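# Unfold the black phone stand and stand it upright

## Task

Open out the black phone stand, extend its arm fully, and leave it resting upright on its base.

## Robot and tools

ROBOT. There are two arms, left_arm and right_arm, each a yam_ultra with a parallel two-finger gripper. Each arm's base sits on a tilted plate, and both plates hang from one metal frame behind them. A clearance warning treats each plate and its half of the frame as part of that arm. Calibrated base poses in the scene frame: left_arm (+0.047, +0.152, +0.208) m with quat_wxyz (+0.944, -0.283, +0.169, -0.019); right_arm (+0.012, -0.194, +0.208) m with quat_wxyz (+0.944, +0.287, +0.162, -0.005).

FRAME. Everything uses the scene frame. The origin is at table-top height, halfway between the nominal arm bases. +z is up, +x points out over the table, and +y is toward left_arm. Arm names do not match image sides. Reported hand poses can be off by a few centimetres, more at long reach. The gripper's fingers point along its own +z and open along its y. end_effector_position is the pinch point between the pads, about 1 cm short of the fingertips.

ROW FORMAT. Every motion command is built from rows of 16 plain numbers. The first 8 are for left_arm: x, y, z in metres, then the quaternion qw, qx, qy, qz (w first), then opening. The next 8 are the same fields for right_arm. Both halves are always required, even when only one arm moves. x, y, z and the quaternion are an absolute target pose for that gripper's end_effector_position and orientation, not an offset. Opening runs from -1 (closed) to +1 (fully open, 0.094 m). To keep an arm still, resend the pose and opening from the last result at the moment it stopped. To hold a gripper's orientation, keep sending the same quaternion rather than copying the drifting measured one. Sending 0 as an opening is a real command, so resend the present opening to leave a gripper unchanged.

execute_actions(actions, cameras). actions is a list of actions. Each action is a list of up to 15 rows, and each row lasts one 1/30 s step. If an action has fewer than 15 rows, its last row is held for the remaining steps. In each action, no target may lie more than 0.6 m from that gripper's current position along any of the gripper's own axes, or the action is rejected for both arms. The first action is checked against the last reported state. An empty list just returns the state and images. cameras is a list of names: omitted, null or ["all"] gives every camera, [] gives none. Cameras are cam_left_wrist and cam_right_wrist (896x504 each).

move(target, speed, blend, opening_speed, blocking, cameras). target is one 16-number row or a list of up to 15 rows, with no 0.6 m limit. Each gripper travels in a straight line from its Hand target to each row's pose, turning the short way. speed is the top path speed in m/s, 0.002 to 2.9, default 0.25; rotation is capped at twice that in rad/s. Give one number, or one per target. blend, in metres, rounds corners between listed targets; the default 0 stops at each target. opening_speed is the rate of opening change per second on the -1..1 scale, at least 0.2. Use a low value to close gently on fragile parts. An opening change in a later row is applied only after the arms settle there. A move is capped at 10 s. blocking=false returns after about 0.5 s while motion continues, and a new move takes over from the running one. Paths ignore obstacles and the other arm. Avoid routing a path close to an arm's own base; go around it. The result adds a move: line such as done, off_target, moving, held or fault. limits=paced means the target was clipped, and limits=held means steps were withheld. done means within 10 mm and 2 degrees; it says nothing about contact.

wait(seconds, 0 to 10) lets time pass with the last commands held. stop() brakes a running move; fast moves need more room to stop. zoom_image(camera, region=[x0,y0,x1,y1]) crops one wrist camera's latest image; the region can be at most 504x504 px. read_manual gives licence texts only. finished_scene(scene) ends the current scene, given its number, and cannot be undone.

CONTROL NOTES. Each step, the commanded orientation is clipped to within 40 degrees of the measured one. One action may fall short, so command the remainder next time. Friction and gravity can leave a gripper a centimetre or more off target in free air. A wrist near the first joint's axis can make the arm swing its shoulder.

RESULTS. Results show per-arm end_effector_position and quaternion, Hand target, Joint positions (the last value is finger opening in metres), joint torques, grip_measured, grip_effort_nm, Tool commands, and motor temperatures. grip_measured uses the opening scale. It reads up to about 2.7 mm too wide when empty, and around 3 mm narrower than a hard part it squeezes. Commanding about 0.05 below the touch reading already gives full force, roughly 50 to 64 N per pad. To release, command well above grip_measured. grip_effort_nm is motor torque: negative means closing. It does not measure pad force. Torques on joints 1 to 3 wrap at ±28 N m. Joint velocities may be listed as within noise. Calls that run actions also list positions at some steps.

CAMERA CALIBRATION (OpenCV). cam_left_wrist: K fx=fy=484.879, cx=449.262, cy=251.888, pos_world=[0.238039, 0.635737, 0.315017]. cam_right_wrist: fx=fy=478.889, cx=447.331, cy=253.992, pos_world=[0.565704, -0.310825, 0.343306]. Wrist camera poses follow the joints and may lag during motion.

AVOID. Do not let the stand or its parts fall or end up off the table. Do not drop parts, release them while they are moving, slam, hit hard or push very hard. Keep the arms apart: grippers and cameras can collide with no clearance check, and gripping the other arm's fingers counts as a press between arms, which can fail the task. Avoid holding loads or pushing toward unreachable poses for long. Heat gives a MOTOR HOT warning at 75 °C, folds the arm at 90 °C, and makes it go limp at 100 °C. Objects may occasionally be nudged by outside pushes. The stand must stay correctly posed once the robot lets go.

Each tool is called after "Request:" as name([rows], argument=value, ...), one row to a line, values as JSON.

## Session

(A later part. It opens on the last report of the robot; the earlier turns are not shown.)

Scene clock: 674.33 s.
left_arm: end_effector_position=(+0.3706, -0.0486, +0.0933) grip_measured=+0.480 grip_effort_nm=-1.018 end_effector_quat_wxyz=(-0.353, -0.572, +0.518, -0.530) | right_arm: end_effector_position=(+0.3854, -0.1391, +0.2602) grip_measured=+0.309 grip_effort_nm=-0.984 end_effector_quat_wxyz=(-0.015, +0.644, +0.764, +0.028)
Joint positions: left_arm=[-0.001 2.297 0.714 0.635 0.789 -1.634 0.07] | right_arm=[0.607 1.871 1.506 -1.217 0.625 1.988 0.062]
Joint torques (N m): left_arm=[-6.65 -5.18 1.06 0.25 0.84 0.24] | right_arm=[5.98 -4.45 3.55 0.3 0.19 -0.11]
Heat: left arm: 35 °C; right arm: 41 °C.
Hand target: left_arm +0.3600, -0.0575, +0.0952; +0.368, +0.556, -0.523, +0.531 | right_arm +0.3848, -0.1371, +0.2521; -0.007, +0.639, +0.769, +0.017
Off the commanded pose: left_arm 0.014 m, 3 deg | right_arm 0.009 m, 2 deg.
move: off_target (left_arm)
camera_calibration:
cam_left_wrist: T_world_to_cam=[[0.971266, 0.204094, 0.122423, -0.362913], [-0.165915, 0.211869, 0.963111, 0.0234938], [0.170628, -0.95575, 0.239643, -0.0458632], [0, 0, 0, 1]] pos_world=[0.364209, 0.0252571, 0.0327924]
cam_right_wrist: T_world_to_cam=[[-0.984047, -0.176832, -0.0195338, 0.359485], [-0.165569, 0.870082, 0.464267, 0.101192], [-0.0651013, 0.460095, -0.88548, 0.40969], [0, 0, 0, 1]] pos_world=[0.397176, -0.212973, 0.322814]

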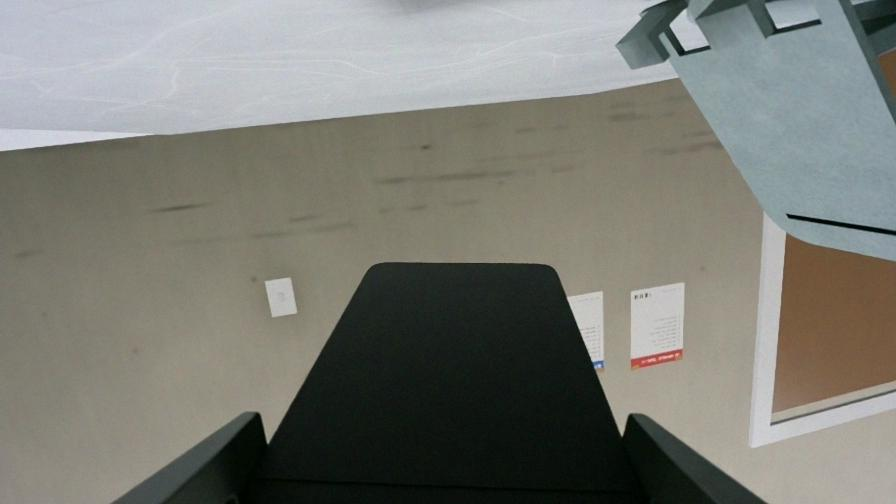

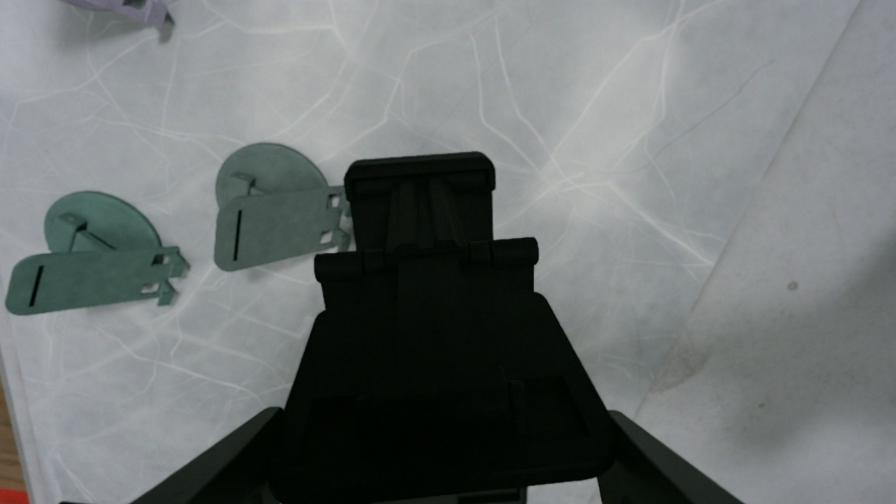

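Request:
move(target=[0.360,-0.058,0.135,0.368,0.556,-0.523,0.531,0,0.385,-0.142,0.165,-0.007,0.639,0.769,0.017,-0.2], speed=0.08)

Scene clock: 677.47 s.
left_arm: end_effector_position=(+0.3602, -0.0326, +0.0823) grip_measured=+0.480 grip_effort_nm=-1.018 end_effector_quat_wxyz=(-0.319, -0.626, +0.536, -0.468) | right_arm: end_effector_position=(+0.3927, -0.1719, +0.1822) grip_measured=+0.307 grip_effort_nm=-0.984 end_effector_quat_wxyz=(+0.032, +0.643, +0.765, -0.004)
Joint positions: left_arm=[-0.015 2.207 0.634 0.606 0.608 -1.674 0.07] | right_arm=[0.438 1.871 1.287 -0.892 0.73 1.784 0.061]
Joint torques (N m): left_arm=[-11.37 -9.22 0.61 0.37 2.36 -0.14] | right_arm=[6.49 -3.48 2.13 0.76 -0.92 -0.01]
Heat: left arm: 36 °C; right arm: 40 °C.
Hand target: left_arm +0.3575, -0.0550, +0.1310; +0.368, +0.557, -0.525, +0.528 | right_arm +0.3835, -0.1439, +0.1671; -0.007, +0.639, +0.769, +0.015
Off the commanded pose: left_arm 0.059 m, 12 deg | right_arm 0.035 m, 5 deg.
move: off_target (left_arm, right_arm)
camera_calibration:
cam_left_wrist: T_world_to_cam=[[0.973589, 0.2148, 0.0773706, -0.351535], [-0.090411, 0.0515485, 0.99457, -0.00607321], [0.209645, -0.975297, 0.0696074, -0.0268399], [0, 0, 0, 1]] pos_world=[0.347328, 0.049646, 0.035107]
cam_right_wrist: T_world_to_cam=[[-0.9829, -0.181595, -0.0305067, 0.360088], [-0.180252, 0.914989, 0.360978, 0.199521], [-0.0376384, 0.360304, -0.932075, 0.336749], [0, 0, 0, 1]] pos_world=[0.402569, -0.238501, 0.252838]

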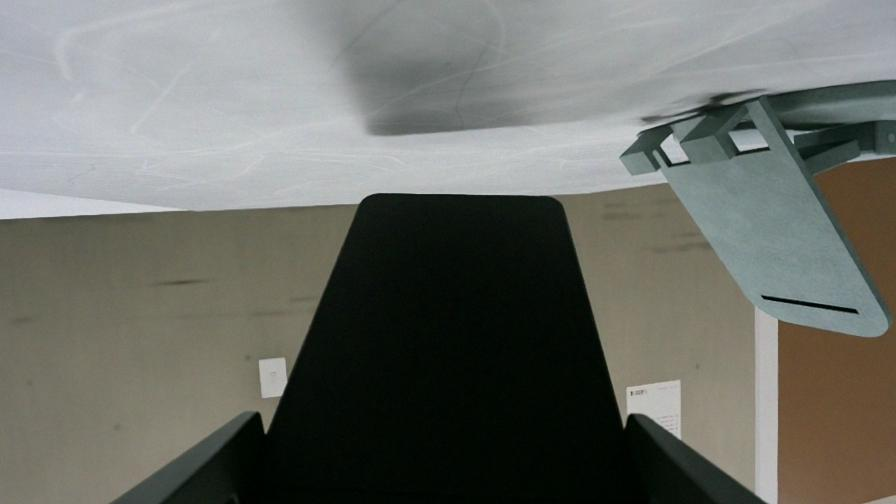

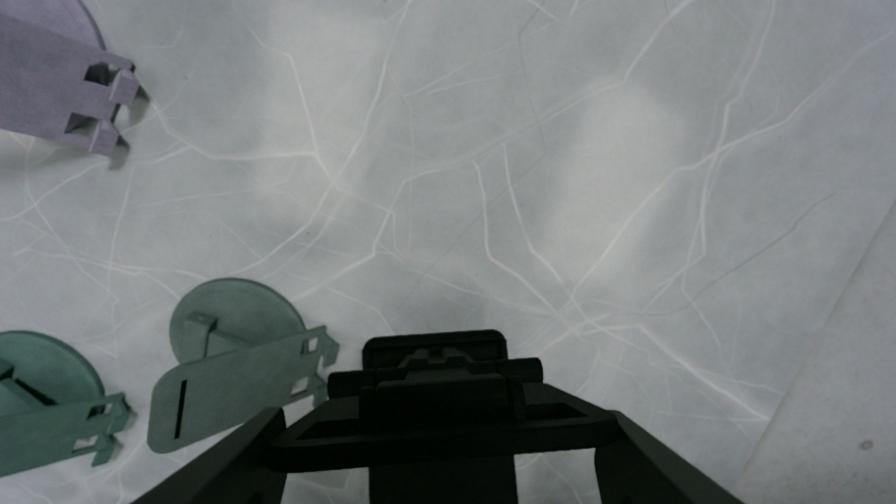

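Request:
move(target=[0.362,-0.04,0.080,0.319,0.626,-0.536,0.468,0,0.388,-0.165,0.105,-0.007,0.639,0.769,0.017,-0.2], speed=0.06)

Scene clock: 682.33 s.
left_arm: end_effector_position=(+0.3615, -0.0331, +0.0803) grip_measured=+0.480 grip_effort_nm=-1.018 end_effector_quat_wxyz=(-0.319, -0.632, +0.534, -0.462) | right_arm: end_effector_position=(+0.3981, -0.1799, +0.1291) grip_measured=+0.307 grip_effort_nm=-0.984 end_effector_quat_wxyz=(+0.017, +0.643, +0.765, +0.019)
Joint positions: left_arm=[-0.019 2.21 0.639 0.607 0.593 -1.692 0.07] | right_arm=[0.301 1.892 1.176 -0.619 0.656 1.591 0.061]
Joint torques (N m): left_arm=[-6.37 -4.86 1.96 0.58 0.61 -0.04] | right_arm=[4.41 -2.95 1.91 0.68 -0.44 -0.07]
Heat: left arm: 37 °C; right arm: 39 °C.
Hand target: left_arm +0.3618, -0.0398, +0.0801; +0.319, +0.626, -0.536, +0.468 | right_arm +0.3865, -0.1662, +0.1069; -0.007, +0.639, +0.769, +0.016
Off the commanded pose: left_arm 0.007 m, 1 deg | right_arm 0.030 m, 3 deg.
move: off_target (right_arm)
camera_calibration:
cam_left_wrist: T_world_to_cam=[[0.973028, 0.221235, 0.0653519, -0.35111], [-0.0765968, 0.0426268, 0.996151, -0.00937651], [0.217598, -0.974288, 0.058423, -0.0293759], [0, 0, 0, 1]] pos_world=[0.347314, 0.0494569, 0.0340023]
cam_right_wrist: T_world_to_cam=[[-0.982406, -0.180747, -0.0469954, 0.364366], [-0.183986, 0.893505, 0.409632, 0.218242], [-0.0320492, 0.411071, -0.91104, 0.294461], [0, 0, 0, 1]] pos_world=[0.407546, -0.250186, 0.19599]

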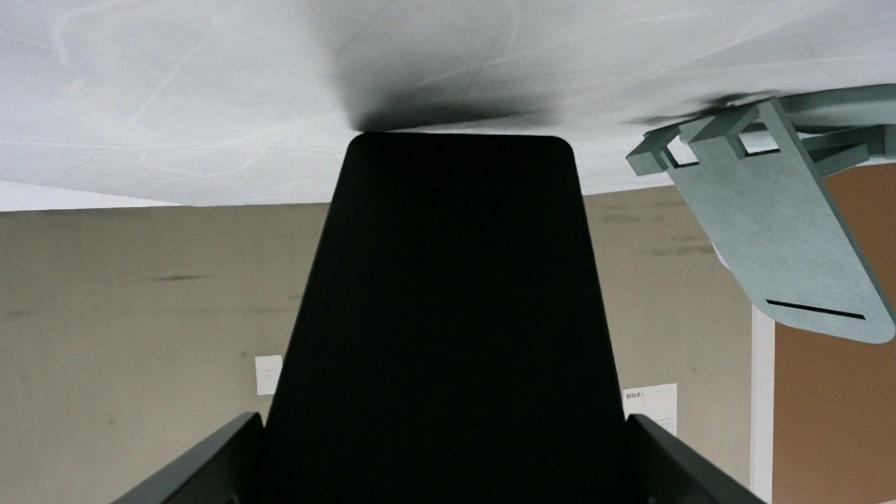

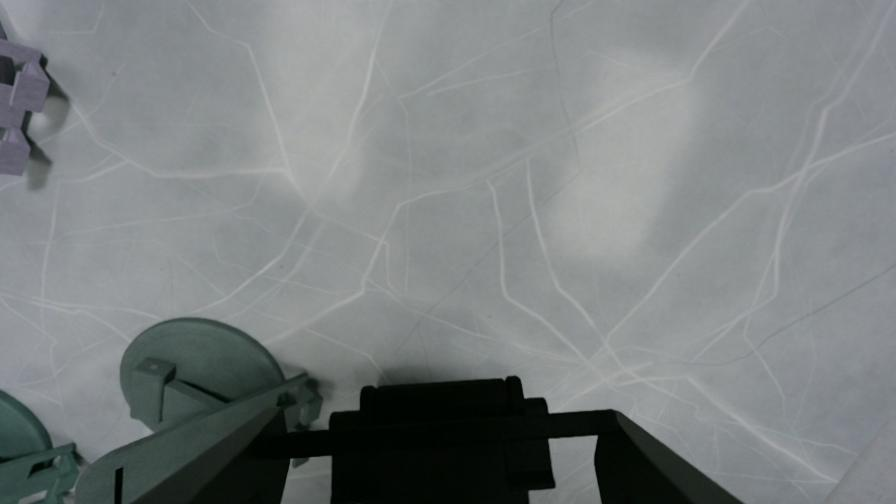

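Request:
move([
  [0.3615,-0.035,0.080,0.319,0.626,-0.536,0.468,0,0.396,-0.178,0.127,-0.007,0.639,0.769,0.017,0.7],
  [0.3615,-0.035,0.080,0.319,0.626,-0.536,0.468,0,0.400,-0.200,0.25,-0.007,0.639,0.769,0.017,0.7],
  [0.3615,-0.035,0.080,0.319,0.626,-0.536,0.468,0,0.400,-0.30,0.19,-0.34,0.538,0.647,0.416,0.7],
], speed=0.15, opening_speed=0.8)

Request:
zoom_image(camera="cam_right_wrist", region=[200, 0, 704, 504])

Scene clock: 692.93 s.
left_arm: end_effector_position=(+0.3620, -0.0326, +0.0794) grip_measured=+0.480 grip_effort_nm=-1.018 end_effector_quat_wxyz=(-0.315, -0.632, +0.537, -0.462) | right_arm: end_effector_position=(+0.3994, -0.3064, +0.1973) grip_measured=+0.697 grip_effort_nm=0.188 end_effector_quat_wxyz=(-0.321, +0.544, +0.657, +0.410)
Joint positions: left_arm=[-0.019 2.21 0.64 0.607 0.587 -1.685 0.07] | right_arm=[-0.44 1.88 1.715 -1.403 -0.586 0.751 0.08]
Joint torques (N m): left_arm=[-5.12 -5.83 1.48 0.4 0.73 0.08] | right_arm=[3.59 -7.51 4.72 -1.09 -0.76 -0.11]
Heat: left arm: 37 °C; right arm: 39 °C.
Hand target: left_arm +0.3614, -0.0349, +0.0801; +0.319, +0.626, -0.536, +0.468 | right_arm +0.3999, -0.3001, +0.1902; -0.340, +0.540, +0.648, +0.417
Off the commanded pose: left_arm 0.002 m, 1 deg | right_arm 0.010 m, 3 deg.
move: off_target (right_arm)
camera_calibration:
cam_left_wrist: T_world_to_cam=[[0.972852, 0.219766, 0.0725415, -0.352154], [-0.0822826, 0.0354883, 0.995977, -0.00660498], [0.216308, -0.974907, 0.0526078, -0.0280646], [0, 0, 0, 1]] pos_world=[0.34812, 0.0502655, 0.0336006]
cam_right_wrist: T_world_to_cam=[[-0.977536, -0.0791935, -0.195325, 0.40442], [-0.199231, 0.0447752, 0.978929, -0.0627583], [-0.0687791, 0.995853, -0.0595471, 0.43445], [0, 0, 0, 1]] pos_world=[0.412713, -0.397811, 0.1663]

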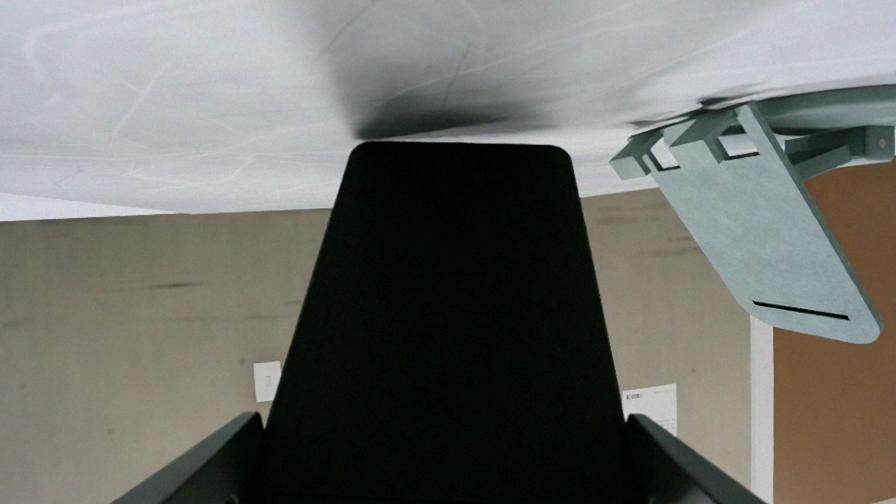

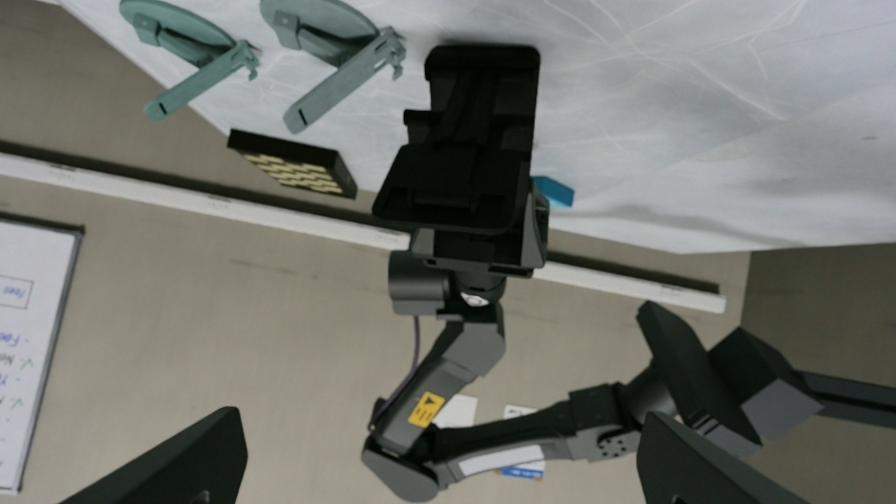

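Scaled by 1.000.

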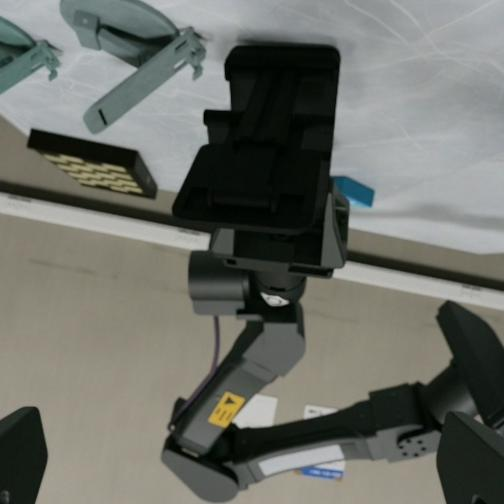

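Request:
move(target=[0.3615,-0.045,0.17,0.5,0.5,-0.5,0.5,0,0.420,-0.31,0.20,-0.40,0.50,0.602,0.475,0.9], speed=0.15)

Request:
zoom_image(camera="cam_right_wrist", region=[300, 0, 700, 400])

Scene clock: 705.37 s.
left_arm: end_effector_position=(+0.3570, -0.0414, +0.1492) grip_measured=+0.480 grip_effort_nm=-1.018 end_effector_quat_wxyz=(-0.494, -0.525, +0.501, -0.480) | right_arm: end_effector_position=(+0.4187, -0.3146, +0.2095) grip_measured=+0.897 grip_effort_nm=0.183 end_effector_quat_wxyz=(-0.348, +0.528, +0.614, +0.472)
Joint positions: left_arm=[-0.019 2.14 0.847 0.016 0.94 -1.551 0.07] | right_arm=[-0.477 2.002 1.893 -1.562 -0.736 0.667 0.089]
Joint torques (N m): left_arm=[-8.16 -9.57 2.88 -0.35 1.06 0.05] | right_arm=[3.54 -7.88 4.59 -1.16 -0.76 -0.14]
Motor temperatures (°C): left_arm=[30 37 29 30 32 28 31] | right_arm=[33 39 29 29 29 28 30]
Heat: left arm: 37 °C; right arm: 39 °C.
Hand target: left_arm +0.3612, -0.0449, +0.1694; +0.500, +0.500, -0.500, +0.500 | right_arm +0.4196, -0.3096, +0.2001; -0.366, +0.527, +0.600, +0.478
Off the commanded pose: left_arm 0.022 m, 4 deg | right_arm 0.011 m, 7 deg.
joint sent to its limit (right arm) — joint 4 (wrist pitch), lower limit. The joint targets are off in orientation, not in position.
move: off_target (left_arm, right_arm)
camera_calibration:
cam_left_wrist: T_world_to_cam=[[0.998214, -0.00302726, -0.0596575, -0.349127], [0.0563772, 0.377834, 0.924155, -0.100847], [0.019743, -0.925868, 0.37733, -0.0154165], [0, 0, 0, 1]] pos_world=[0.354494, 0.0227729, 0.0781875]
cam_right_wrist: T_world_to_cam=[[-0.97603, -0.00399883, -0.2176, 0.452732], [-0.216159, -0.0985064, 0.971376, -0.106841], [-0.0253193, 0.995128, 0.0952808, 0.393856], [0, 0, 0, 1]] pos_world=[0.428757, -0.400651, 0.16477]

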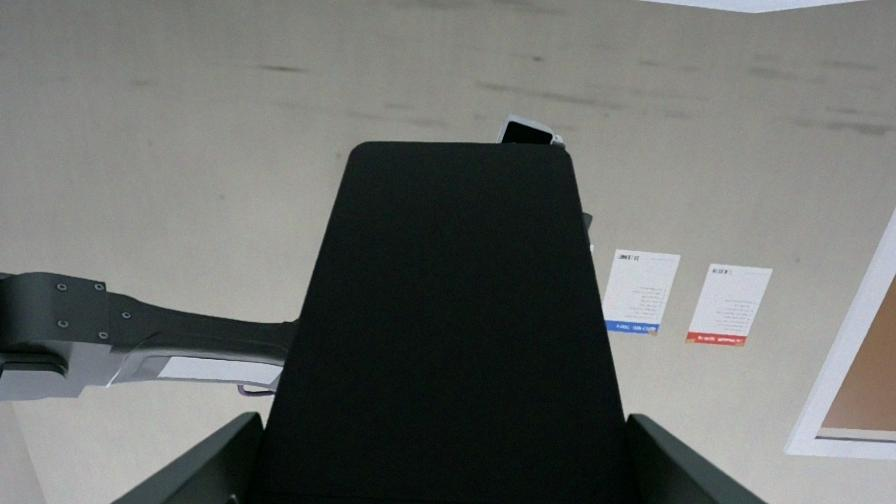

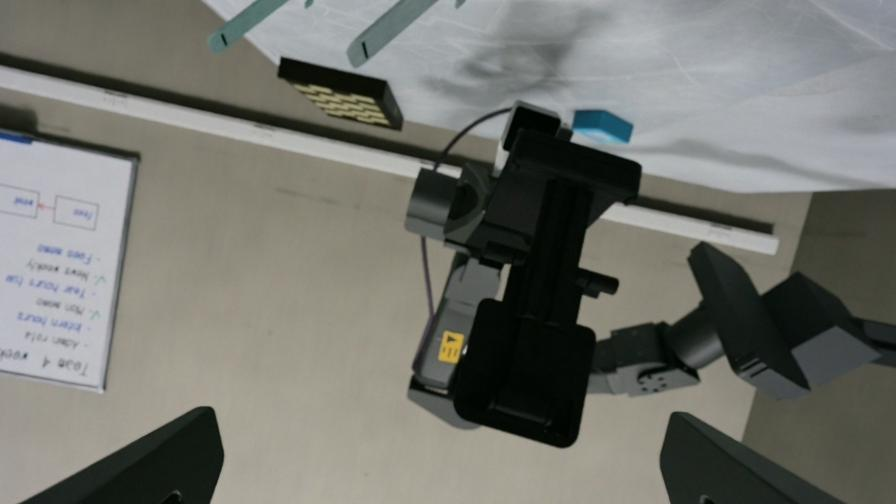

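Scaled by 1.260.

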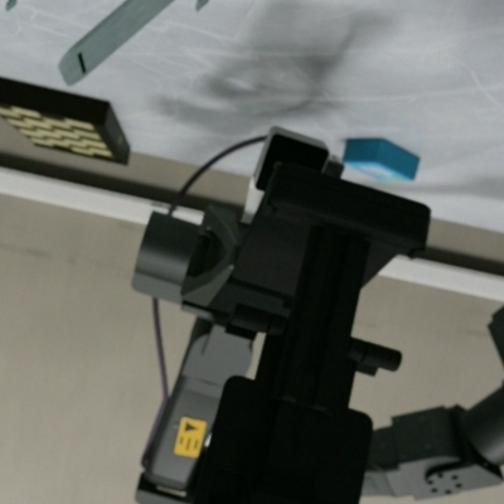

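Request:
move([
  [0.3615,-0.045,0.16,0.5,0.5,-0.5,0.5,0,0.430,-0.26,0.30,-0.1,0.63,0.76,0.11,1],
  [0.3615,-0.045,0.16,0.5,0.5,-0.5,0.5,0,0.385,-0.18,0.33,-0.007,0.639,0.769,0.017,1],
], speed=0.15)

Request:
zoom_image(camera="cam_right_wrist", region=[240, 100, 640, 504])

Scene clock: 717.20 s.
left_arm: end_effector_position=(+0.3617, -0.0409, +0.1504) grip_measured=+0.480 grip_effort_nm=-1.013 end_effector_quat_wxyz=(-0.486, -0.516, +0.507, -0.490) | right_arm: end_effector_position=(+0.3870, -0.1812, +0.3330) grip_measured=+0.997 grip_effort_nm=0.178 end_effector_quat_wxyz=(-0.016, +0.645, +0.763, +0.034)
Joint positions: left_arm=[-0.019 2.14 0.862 0.007 0.945 -1.523 0.07] | right_arm=[0.658 1.81 1.75 -1.545 0.618 2.043 0.094]
Joint torques (N m): left_arm=[-6.61 -6.9 3.52 -0.35 1.09 0.06] | right_arm=[6.6 -3.66 4.29 -0.08 0.23 0.12]
Heat: left arm: 39 °C; right arm: 40 °C.
Hand target: left_arm +0.3615, -0.0448, +0.1598; +0.500, +0.501, -0.500, +0.500 | right_arm +0.3851, -0.1801, +0.3302; -0.007, +0.639, +0.769, +0.018
Off the commanded pose: left_arm 0.010 m, 3 deg | right_arm 0.004 m, 2 deg.
move: off_target (left_arm)
camera_calibration:
cam_left_wrist: T_world_to_cam=[[0.999634, -0.00125351, -0.027025, -0.35903], [0.0254577, 0.381648, 0.923957, -0.091038], [0.00915587, -0.924307, 0.381541, -0.0122533], [0, 0, 0, 1]] pos_world=[0.361328, 0.0229686, 0.0790876]
cam_right_wrist: T_world_to_cam=[[-0.984133, -0.175337, -0.0271864, 0.357836], [-0.167192, 0.865085, 0.472943, 0.101068], [-0.059406, 0.469984, -0.880674, 0.49155], [0, 0, 0, 1]] pos_world=[0.398257, -0.255711, 0.394823]

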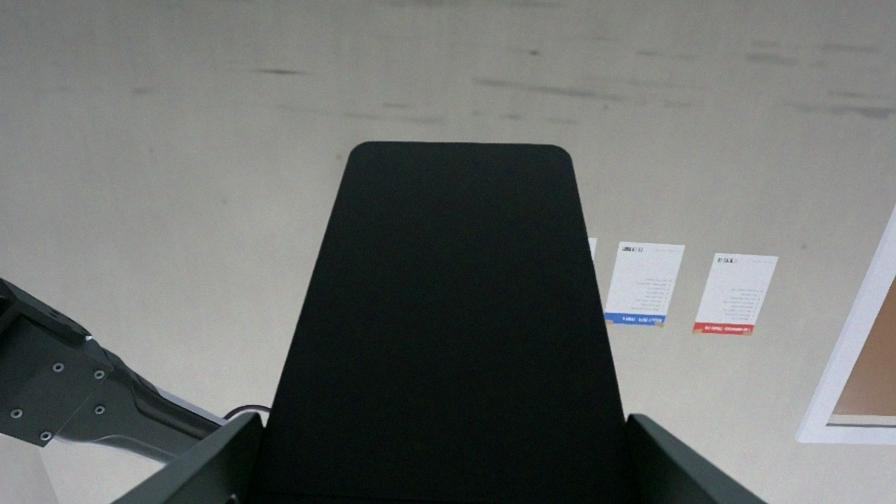

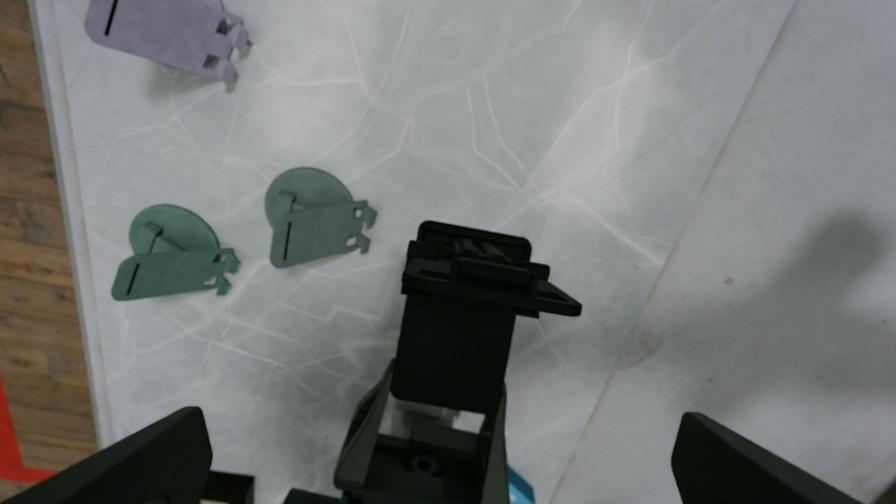

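Scaled by 1.248.

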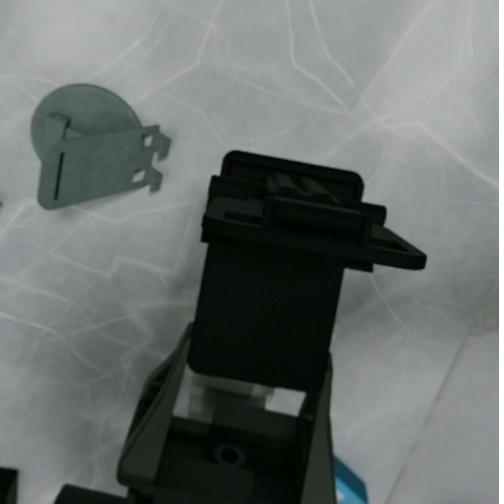

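Request:
move([
  [0.3615,-0.045,0.16,0.5,0.5,-0.5,0.5,0,0.410,-0.26,0.25,-0.2,0.52,0.772,0.31,-0.35],
  [0.3615,-0.045,0.16,0.5,0.5,-0.5,0.5,0,0.408,-0.26,0.19,-0.352,0.434,0.644,0.521,-0.35],
  [0.3615,-0.045,0.16,0.5,0.5,-0.5,0.5,0,0.390,-0.20,0.185,-0.352,0.434,0.644,0.521,-0.35],
], speed=0.12)

Request:
zoom_image(camera="cam_right_wrist", region=[200, 0, 704, 504])

Scene clock: 733.30 s.
left_arm: end_effector_position=(+0.3615, -0.0409, +0.1505) grip_measured=+0.480 grip_effort_nm=-1.009 end_effector_quat_wxyz=(-0.486, -0.516, +0.507, -0.490) | right_arm: end_effector_position=(+0.3819, -0.1985, +0.1733) grip_measured=-0.347 grip_effort_nm=-0.095 end_effector_quat_wxyz=(-0.372, +0.435, +0.644, +0.507)
Joint positions: left_arm=[-0.019 2.14 0.862 0.006 0.945 -1.523 0.07] | right_arm=[-0.312 1.997 1.451 -1.179 -0.774 0.6 0.031]
Joint torques (N m): left_arm=[-6.54 -6.93 3.62 -0.35 1.07 0.06] | right_arm=[5.55 -12.51 1.78 -0.74 -0.81 0.07]
Heat: left arm: 39 °C; right arm: 39 °C.
Hand target: left_arm +0.3615, -0.0448, +0.1599; +0.500, +0.501, -0.500, +0.500 | right_arm +0.3896, -0.2000, +0.1851; -0.353, +0.434, +0.645, +0.522
Off the commanded pose: left_arm 0.010 m, 3 deg | right_arm 0.014 m, 3 deg.
move: off_target (left_arm, right_arm)
camera_calibration:
cam_left_wrist: T_world_to_cam=[[0.999626, -0.0016015, -0.0273179, -0.358793], [0.025858, 0.381971, 0.923813, -0.0912278], [0.00895515, -0.924173, 0.381869, -0.0123391], [0, 0, 0, 1]] pos_world=[0.361128, 0.0228683, 0.0791879]
cam_right_wrist: T_world_to_cam=[[-0.934941, -0.113769, -0.336069, 0.392395], [-0.303268, -0.235389, 0.923374, -0.053708], [-0.184158, 0.965219, 0.185572, 0.319905], [0, 0, 0, 1]] pos_world=[0.409491, -0.276779, 0.122099]

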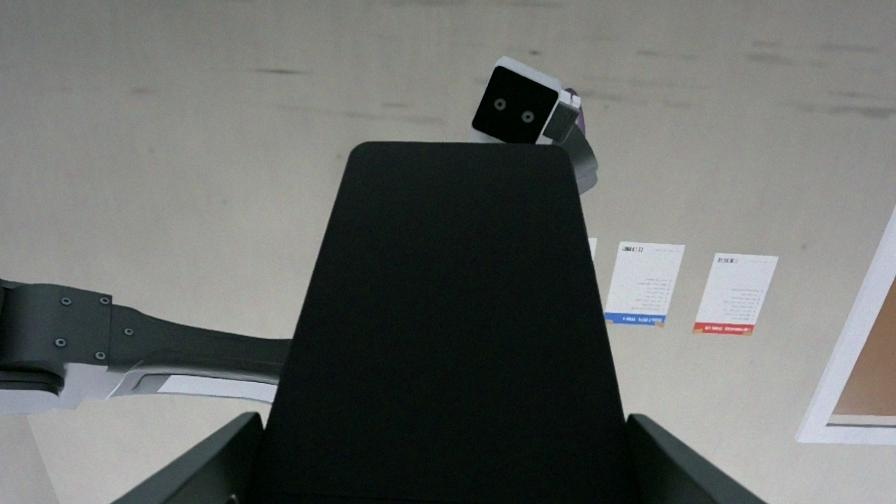

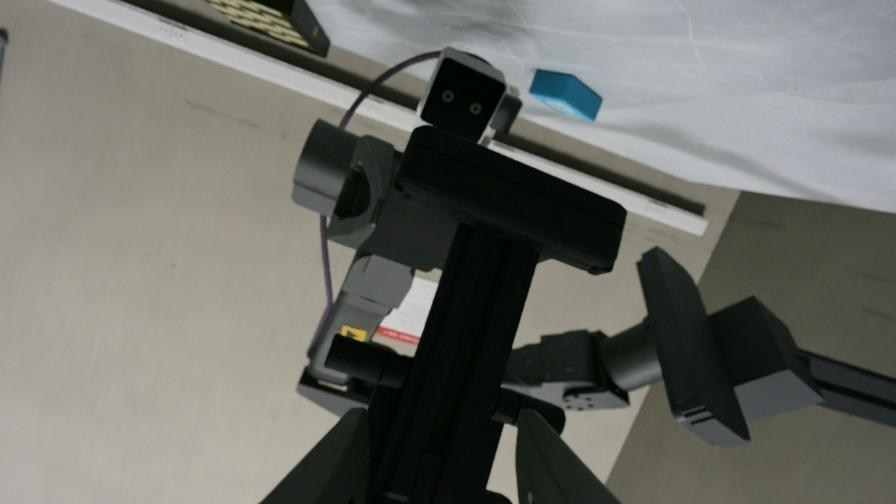

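Scaled by 1.000.

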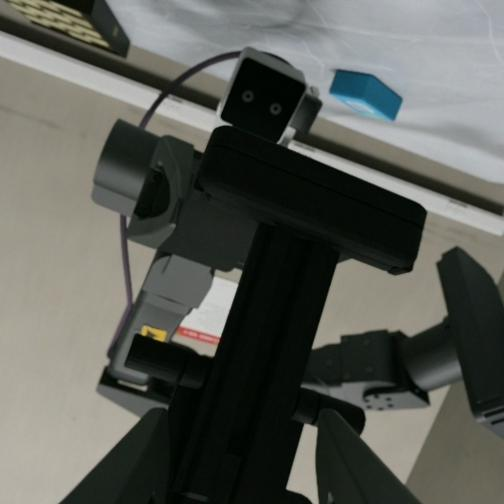

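Request:
move([
  [0.3615,-0.045,0.16,0.5,0.5,-0.5,0.5,0,0.410,-0.26,0.24,-0.2,0.52,0.772,0.31,1],
  [0.3615,-0.045,0.16,0.5,0.5,-0.5,0.5,0,0.375,-0.17,0.31,0,0.559,0.829,0,1],
  [0.3615,-0.045,0.16,0.5,0.5,-0.5,0.5,0,0.372,-0.160,0.248,0,0.559,0.829,0,1],
], speed=0.13)

Scene clock: 754.40 s.
left_arm: end_effector_position=(+0.3615, -0.0409, +0.1505) grip_measured=+0.480 grip_effort_nm=-1.018 end_effector_quat_wxyz=(-0.487, -0.516, +0.507, -0.490) | right_arm: end_effector_position=(+0.3714, -0.1606, +0.2555) grip_measured=+0.997 grip_effort_nm=0.188 end_effector_quat_wxyz=(-0.009, +0.564, +0.825, +0.011)
Joint positions: left_arm=[-0.019 2.14 0.862 0.006 0.945 -1.523 0.07] | right_arm=[0.584 1.808 1.431 -1.228 0.644 1.78 0.094]
Joint torques (N m): left_arm=[-6.5 -6.89 3.6 -0.33 1.06 0.05] | right_arm=[5.3 -4.33 3.36 0.28 0.25 -0.07]
Heat: left arm: 39 °C; right arm: 42 °C.
Hand target: left_arm +0.3615, -0.0448, +0.1598; +0.500, +0.501, -0.500, +0.500 | right_arm +0.3718, -0.1601, +0.2482; +0.000, +0.559, +0.829, +0.000
Off the commanded pose: left_arm 0.010 m, 3 deg | right_arm 0.008 m, 2 deg.
move: off_target (left_arm)
camera_calibration:
cam_left_wrist: T_world_to_cam=[[0.999616, -0.00185046, -0.027647, -0.358757], [0.0262565, 0.382054, 0.923767, -0.09137], [0.00885326, -0.924138, 0.381955, -0.01231], [0, 0, 0, 1]] pos_world=[0.361127, 0.0228682, 0.079188]
cam_right_wrist: T_world_to_cam=[[-0.928509, -0.371292, -0.00351475, 0.285928], [-0.335388, 0.834586, 0.437014, 0.184129], [-0.159327, 0.40695, -0.899448, 0.444438], [0, 0, 0, 1]] pos_world=[0.398052, -0.228373, 0.320286]

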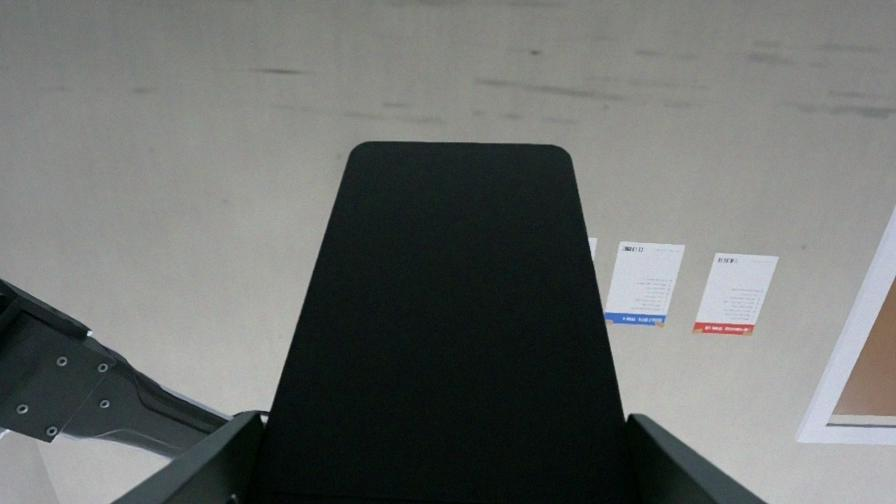

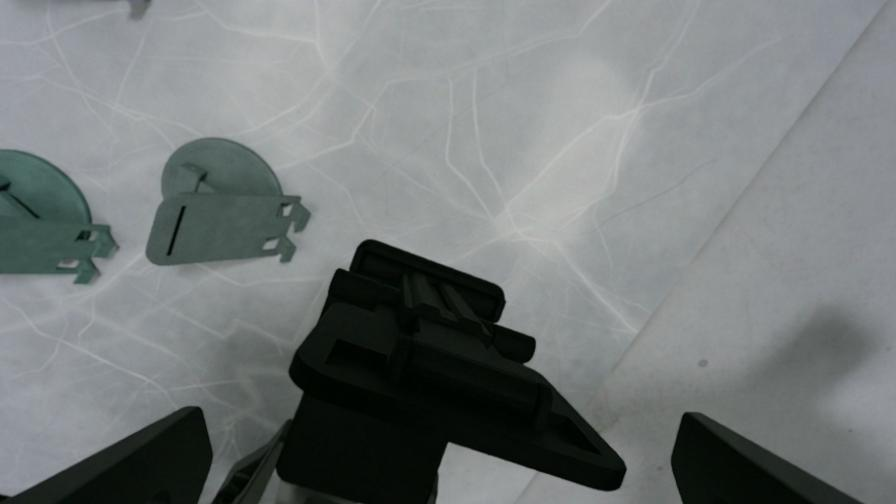

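Request:
move([
  [0.3615,-0.045,0.16,0.5,0.5,-0.5,0.5,0,0.372,-0.158,0.27,0,0.676,0.737,0,1],
  [0.3615,-0.045,0.16,0.5,0.5,-0.5,0.5,0,0.374,-0.150,0.242,0,0.676,0.737,0,1],
  [0.3615,-0.045,0.16,0.5,0.5,-0.5,0.5,0,0.374,-0.150,0.242,0,0.676,0.737,0,-0.2],
], speed=0.13, opening_speed=0.7)

Scene clock: 762.47 s.
left_arm: end_effector_position=(+0.3615, -0.0409, +0.1505) grip_measured=+0.480 grip_effort_nm=-1.013 end_effector_quat_wxyz=(-0.486, -0.516, +0.507, -0.490) | right_arm: end_effector_position=(+0.3737, -0.1506, +0.2500) grip_measured=-0.197 grip_effort_nm=-0.095 end_effector_quat_wxyz=(-0.010, +0.678, +0.735, +0.011)
Joint positions: left_arm=[-0.019 2.14 0.862 0.006 0.945 -1.523 0.07] | right_arm=[0.591 1.838 1.432 -1.2 0.645 2.078 0.038]
Joint torques (N m): left_arm=[-6.45 -6.82 3.43 -0.34 1.07 0.08] | right_arm=[5.44 -4.36 3.48 0.19 0.25 -0.04]
Heat: left arm: 39 °C; right arm: 40 °C.
Hand target: left_arm +0.3615, -0.0448, +0.1598; +0.500, +0.501, -0.500, +0.500 | right_arm +0.3738, -0.1501, +0.2421; +0.000, +0.676, +0.737, +0.000
Off the commanded pose: left_arm 0.010 m, 3 deg | right_arm 0.008 m, 2 deg.
move: off_target (left_arm)
camera_calibration:
cam_left_wrist: T_world_to_cam=[[0.999628, -0.00188073, -0.0272011, -0.358796], [0.025856, 0.382049, 0.92378, -0.0912263], [0.00865477, -0.92414, 0.381955, -0.0122383], [0, 0, 0, 1]] pos_world=[0.361128, 0.0228682, 0.0791879]
cam_right_wrist: T_world_to_cam=[[-0.996077, -0.0884861, 0.0011553, 0.358386], [-0.0790385, 0.895446, 0.438098, 0.0920454], [-0.0398001, 0.436288, -0.898926, 0.395386], [0, 0, 0, 1]] pos_world=[0.379991, -0.223212, 0.314684]

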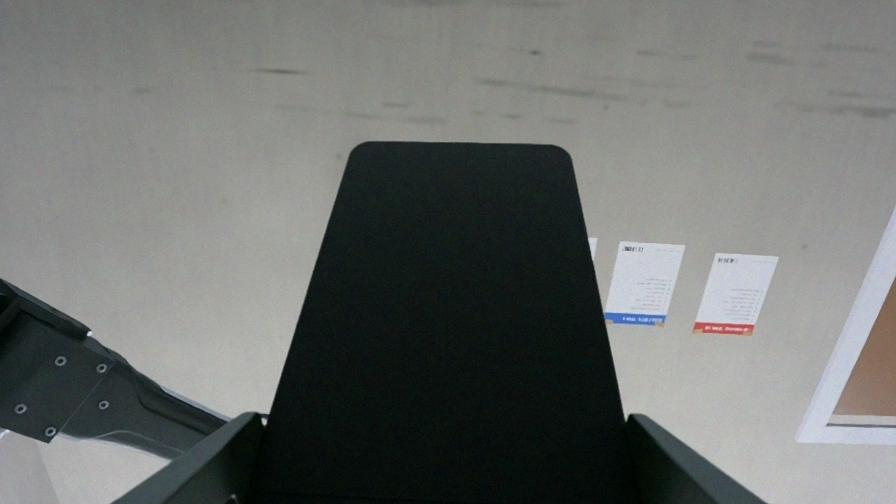

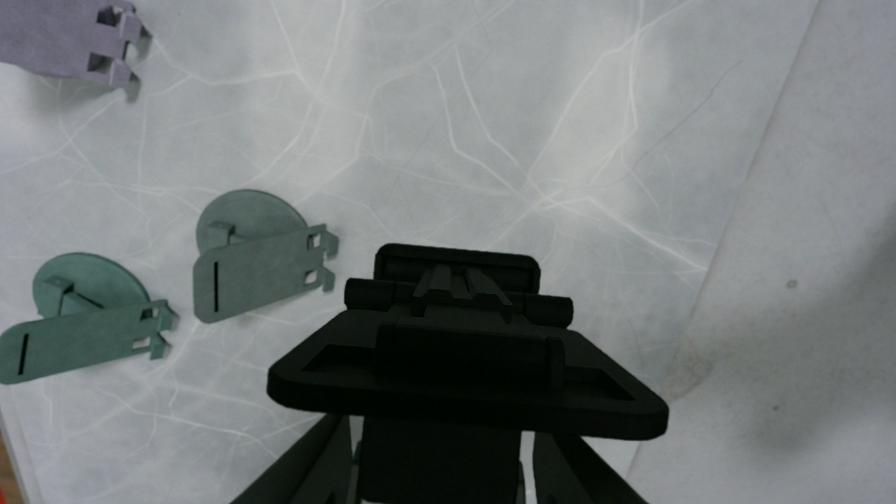

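Request:
move([
  [0.3615,-0.045,0.16,0.5,0.5,-0.5,0.5,0,0.374,-0.145,0.252,0,0.676,0.737,0,1],
  [0.3615,-0.045,0.16,0.5,0.5,-0.5,0.5,0,0.374,-0.145,0.285,0,0.676,0.737,0,1],
  [0.3615,-0.045,0.16,0.5,0.5,-0.5,0.5,0,0.374,-0.170,0.285,0,0.676,0.737,0,1],
  [0.3615,-0.045,0.16,0.5,0.5,-0.5,0.5,0,0.374,-0.170,0.243,0,0.676,0.737,0,1],
  [0.3615,-0.045,0.16,0.5,0.5,-0.5,0.5,0,0.374,-0.170,0.243,0,0.676,0.737,0,-0.2],
], speed=0.13, opening_speed=0.8)

Scene clock: 771.60 s.
left_arm: end_effector_position=(+0.3613, -0.0409, +0.1505) grip_measured=+0.480 grip_effort_nm=-1.013 end_effector_quat_wxyz=(-0.487, -0.516, +0.507, -0.490) | right_arm: end_effector_position=(+0.3707, -0.1628, +0.2393) grip_measured=+0.325 grip_effort_nm=-0.989 end_effector_quat_wxyz=(-0.014, +0.671, +0.741, -0.007)
Joint positions: left_arm=[-0.019 2.14 0.862 0.005 0.945 -1.522 0.07] | right_arm=[0.551 1.834 1.415 -1.203 0.647 2.037 0.062]
Joint torques (N m): left_arm=[-6.48 -6.84 3.49 -0.32 1.05 0.02] | right_arm=[5.59 -8.08 3.14 0.15 0.19 -0.09]
Heat: left arm: 39 °C; right arm: 40 °C.
Hand target: left_arm +0.3615, -0.0448, +0.1598; +0.500, +0.501, -0.500, +0.500 | right_arm +0.3740, -0.1699, +0.2430; +0.000, +0.676, +0.737, +0.000
Off the commanded pose: left_arm 0.010 m, 3 deg | right_arm 0.009 m, 2 deg.
move: off_target (left_arm)
camera_calibration:
cam_left_wrist: T_world_to_cam=[[0.999629, -0.00228823, -0.0271393, -0.358692], [0.0259546, 0.382039, 0.923782, -0.0912592], [0.00825444, -0.924143, 0.381957, -0.0120929], [0, 0, 0, 1]] pos_world=[0.361027, 0.0228682, 0.0791879]
cam_right_wrist: T_world_to_cam=[[-0.993599, -0.107866, 0.0335629, 0.342456], [-0.083663, 0.902265, 0.422987, 0.113867], [-0.0759087, 0.417471, -0.905514, 0.402985], [0, 0, 0, 1]] pos_world=[0.38038, -0.234033, 0.30525]

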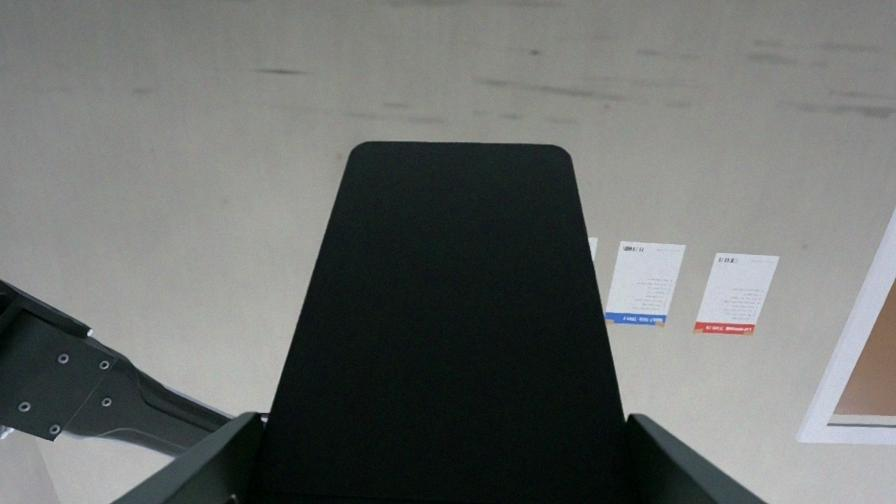

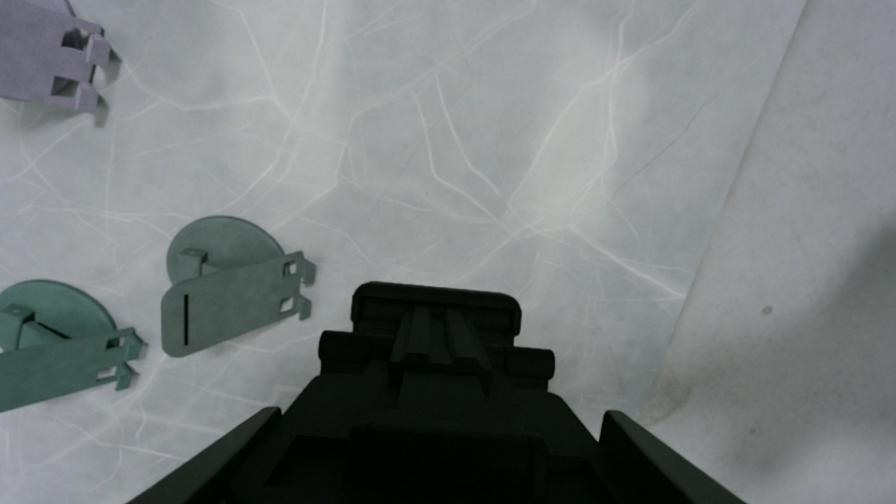

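Request:
move([
  [0.3615,-0.0409,0.152,0.5,0.5,-0.5,0.5,0.5,0.374,-0.166,0.246,0,0.676,0.737,0,-0.2],
  [0.3615,0.07,0.165,0.5,0.5,-0.5,0.5,0.6,0.374,-0.166,0.246,0,0.676,0.737,0,-0.2],
  [0.35,0.16,0.20,0.4545,0.5415,-0.5415,0.4545,0.6,0.374,-0.166,0.155,0.06,0.674,0.735,-0.065,-0.2],
  [0.35,0.16,0.20,0.4545,0.5415,-0.5415,0.4545,0.6,0.374,-0.166,0.11,0.06,0.674,0.735,-0.065,-0.2],
], speed=[0.1,0.15,0.1,0.03])

Scene clock: 782.63 s.
left_arm: end_effector_position=(+0.3459, +0.1538, +0.1963) grip_measured=+0.599 grip_effort_nm=0.081 end_effector_quat_wxyz=(-0.468, -0.540, +0.537, -0.449) | right_arm: end_effector_position=(+0.3722, -0.1690, +0.1305) grip_measured=+0.325 grip_effort_nm=-0.989 end_effector_quat_wxyz=(+0.050, +0.663, +0.744, -0.060)
Joint positions: left_arm=[0.441 1.766 1.103 -1.164 0.833 -0.819 0.075] | right_arm=[0.398 1.991 1.204 -0.773 0.809 1.868 0.062]
Joint torques (N m): left_arm=[-2.36 -10.15 4.67 -1.59 0.42 0.06] | right_arm=[4.19 -3.51 2.18 0.79 0.28 0]
Heat: left arm: 39 °C; right arm: 40 °C.
Hand target: left_arm +0.3500, +0.1599, +0.2000; +0.455, +0.542, -0.542, +0.455 | right_arm +0.3727, -0.1668, +0.1113; +0.059, +0.673, +0.734, -0.066
Off the commanded pose: left_arm 0.008 m, 2 deg | right_arm 0.021 m, 2 deg.
move: off_target (right_arm); target 2's new opening was sent with left_arm's hand 0.016 m and 3 deg from that target
camera_calibration:
cam_left_wrist: T_world_to_cam=[[0.998621, -0.026174, -0.045516, -0.333883], [0.0509612, 0.274506, 0.960234, -0.206803], [-0.0126388, -0.961229, 0.275461, 0.184305], [0, 0, 0, 1]] pos_world=[0.346291, 0.225189, 0.132614]
cam_right_wrist: T_world_to_cam=[[-0.992277, -0.120842, 0.0279756, 0.344957], [-0.109124, 0.9577, 0.266277, 0.204883], [-0.0589698, 0.261168, -0.96349, 0.281994], [0, 0, 0, 1]] pos_world=[0.38128, -0.228179, 0.207493]

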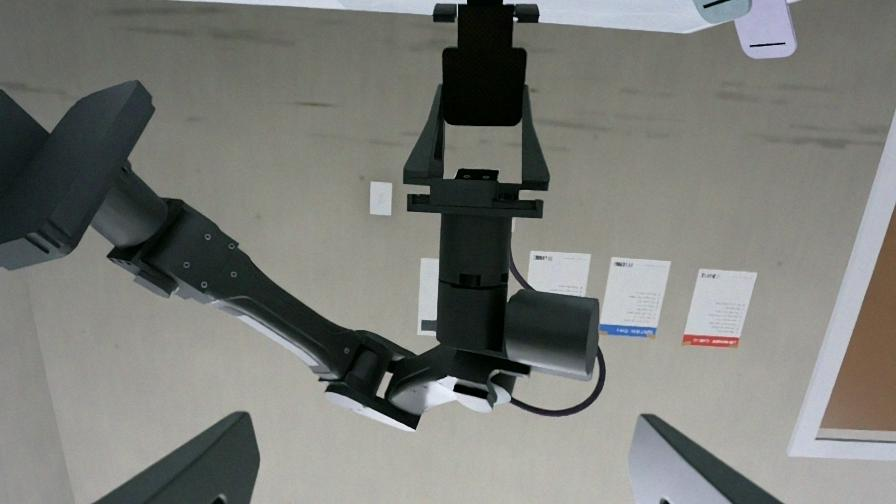

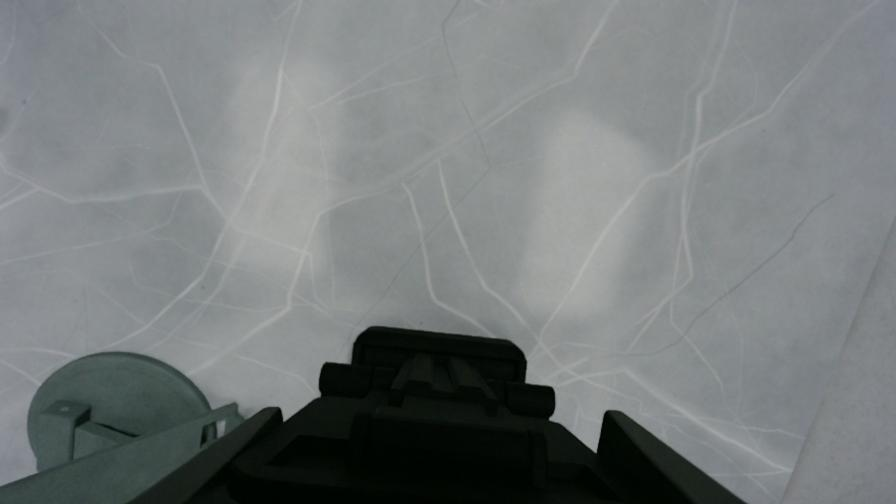

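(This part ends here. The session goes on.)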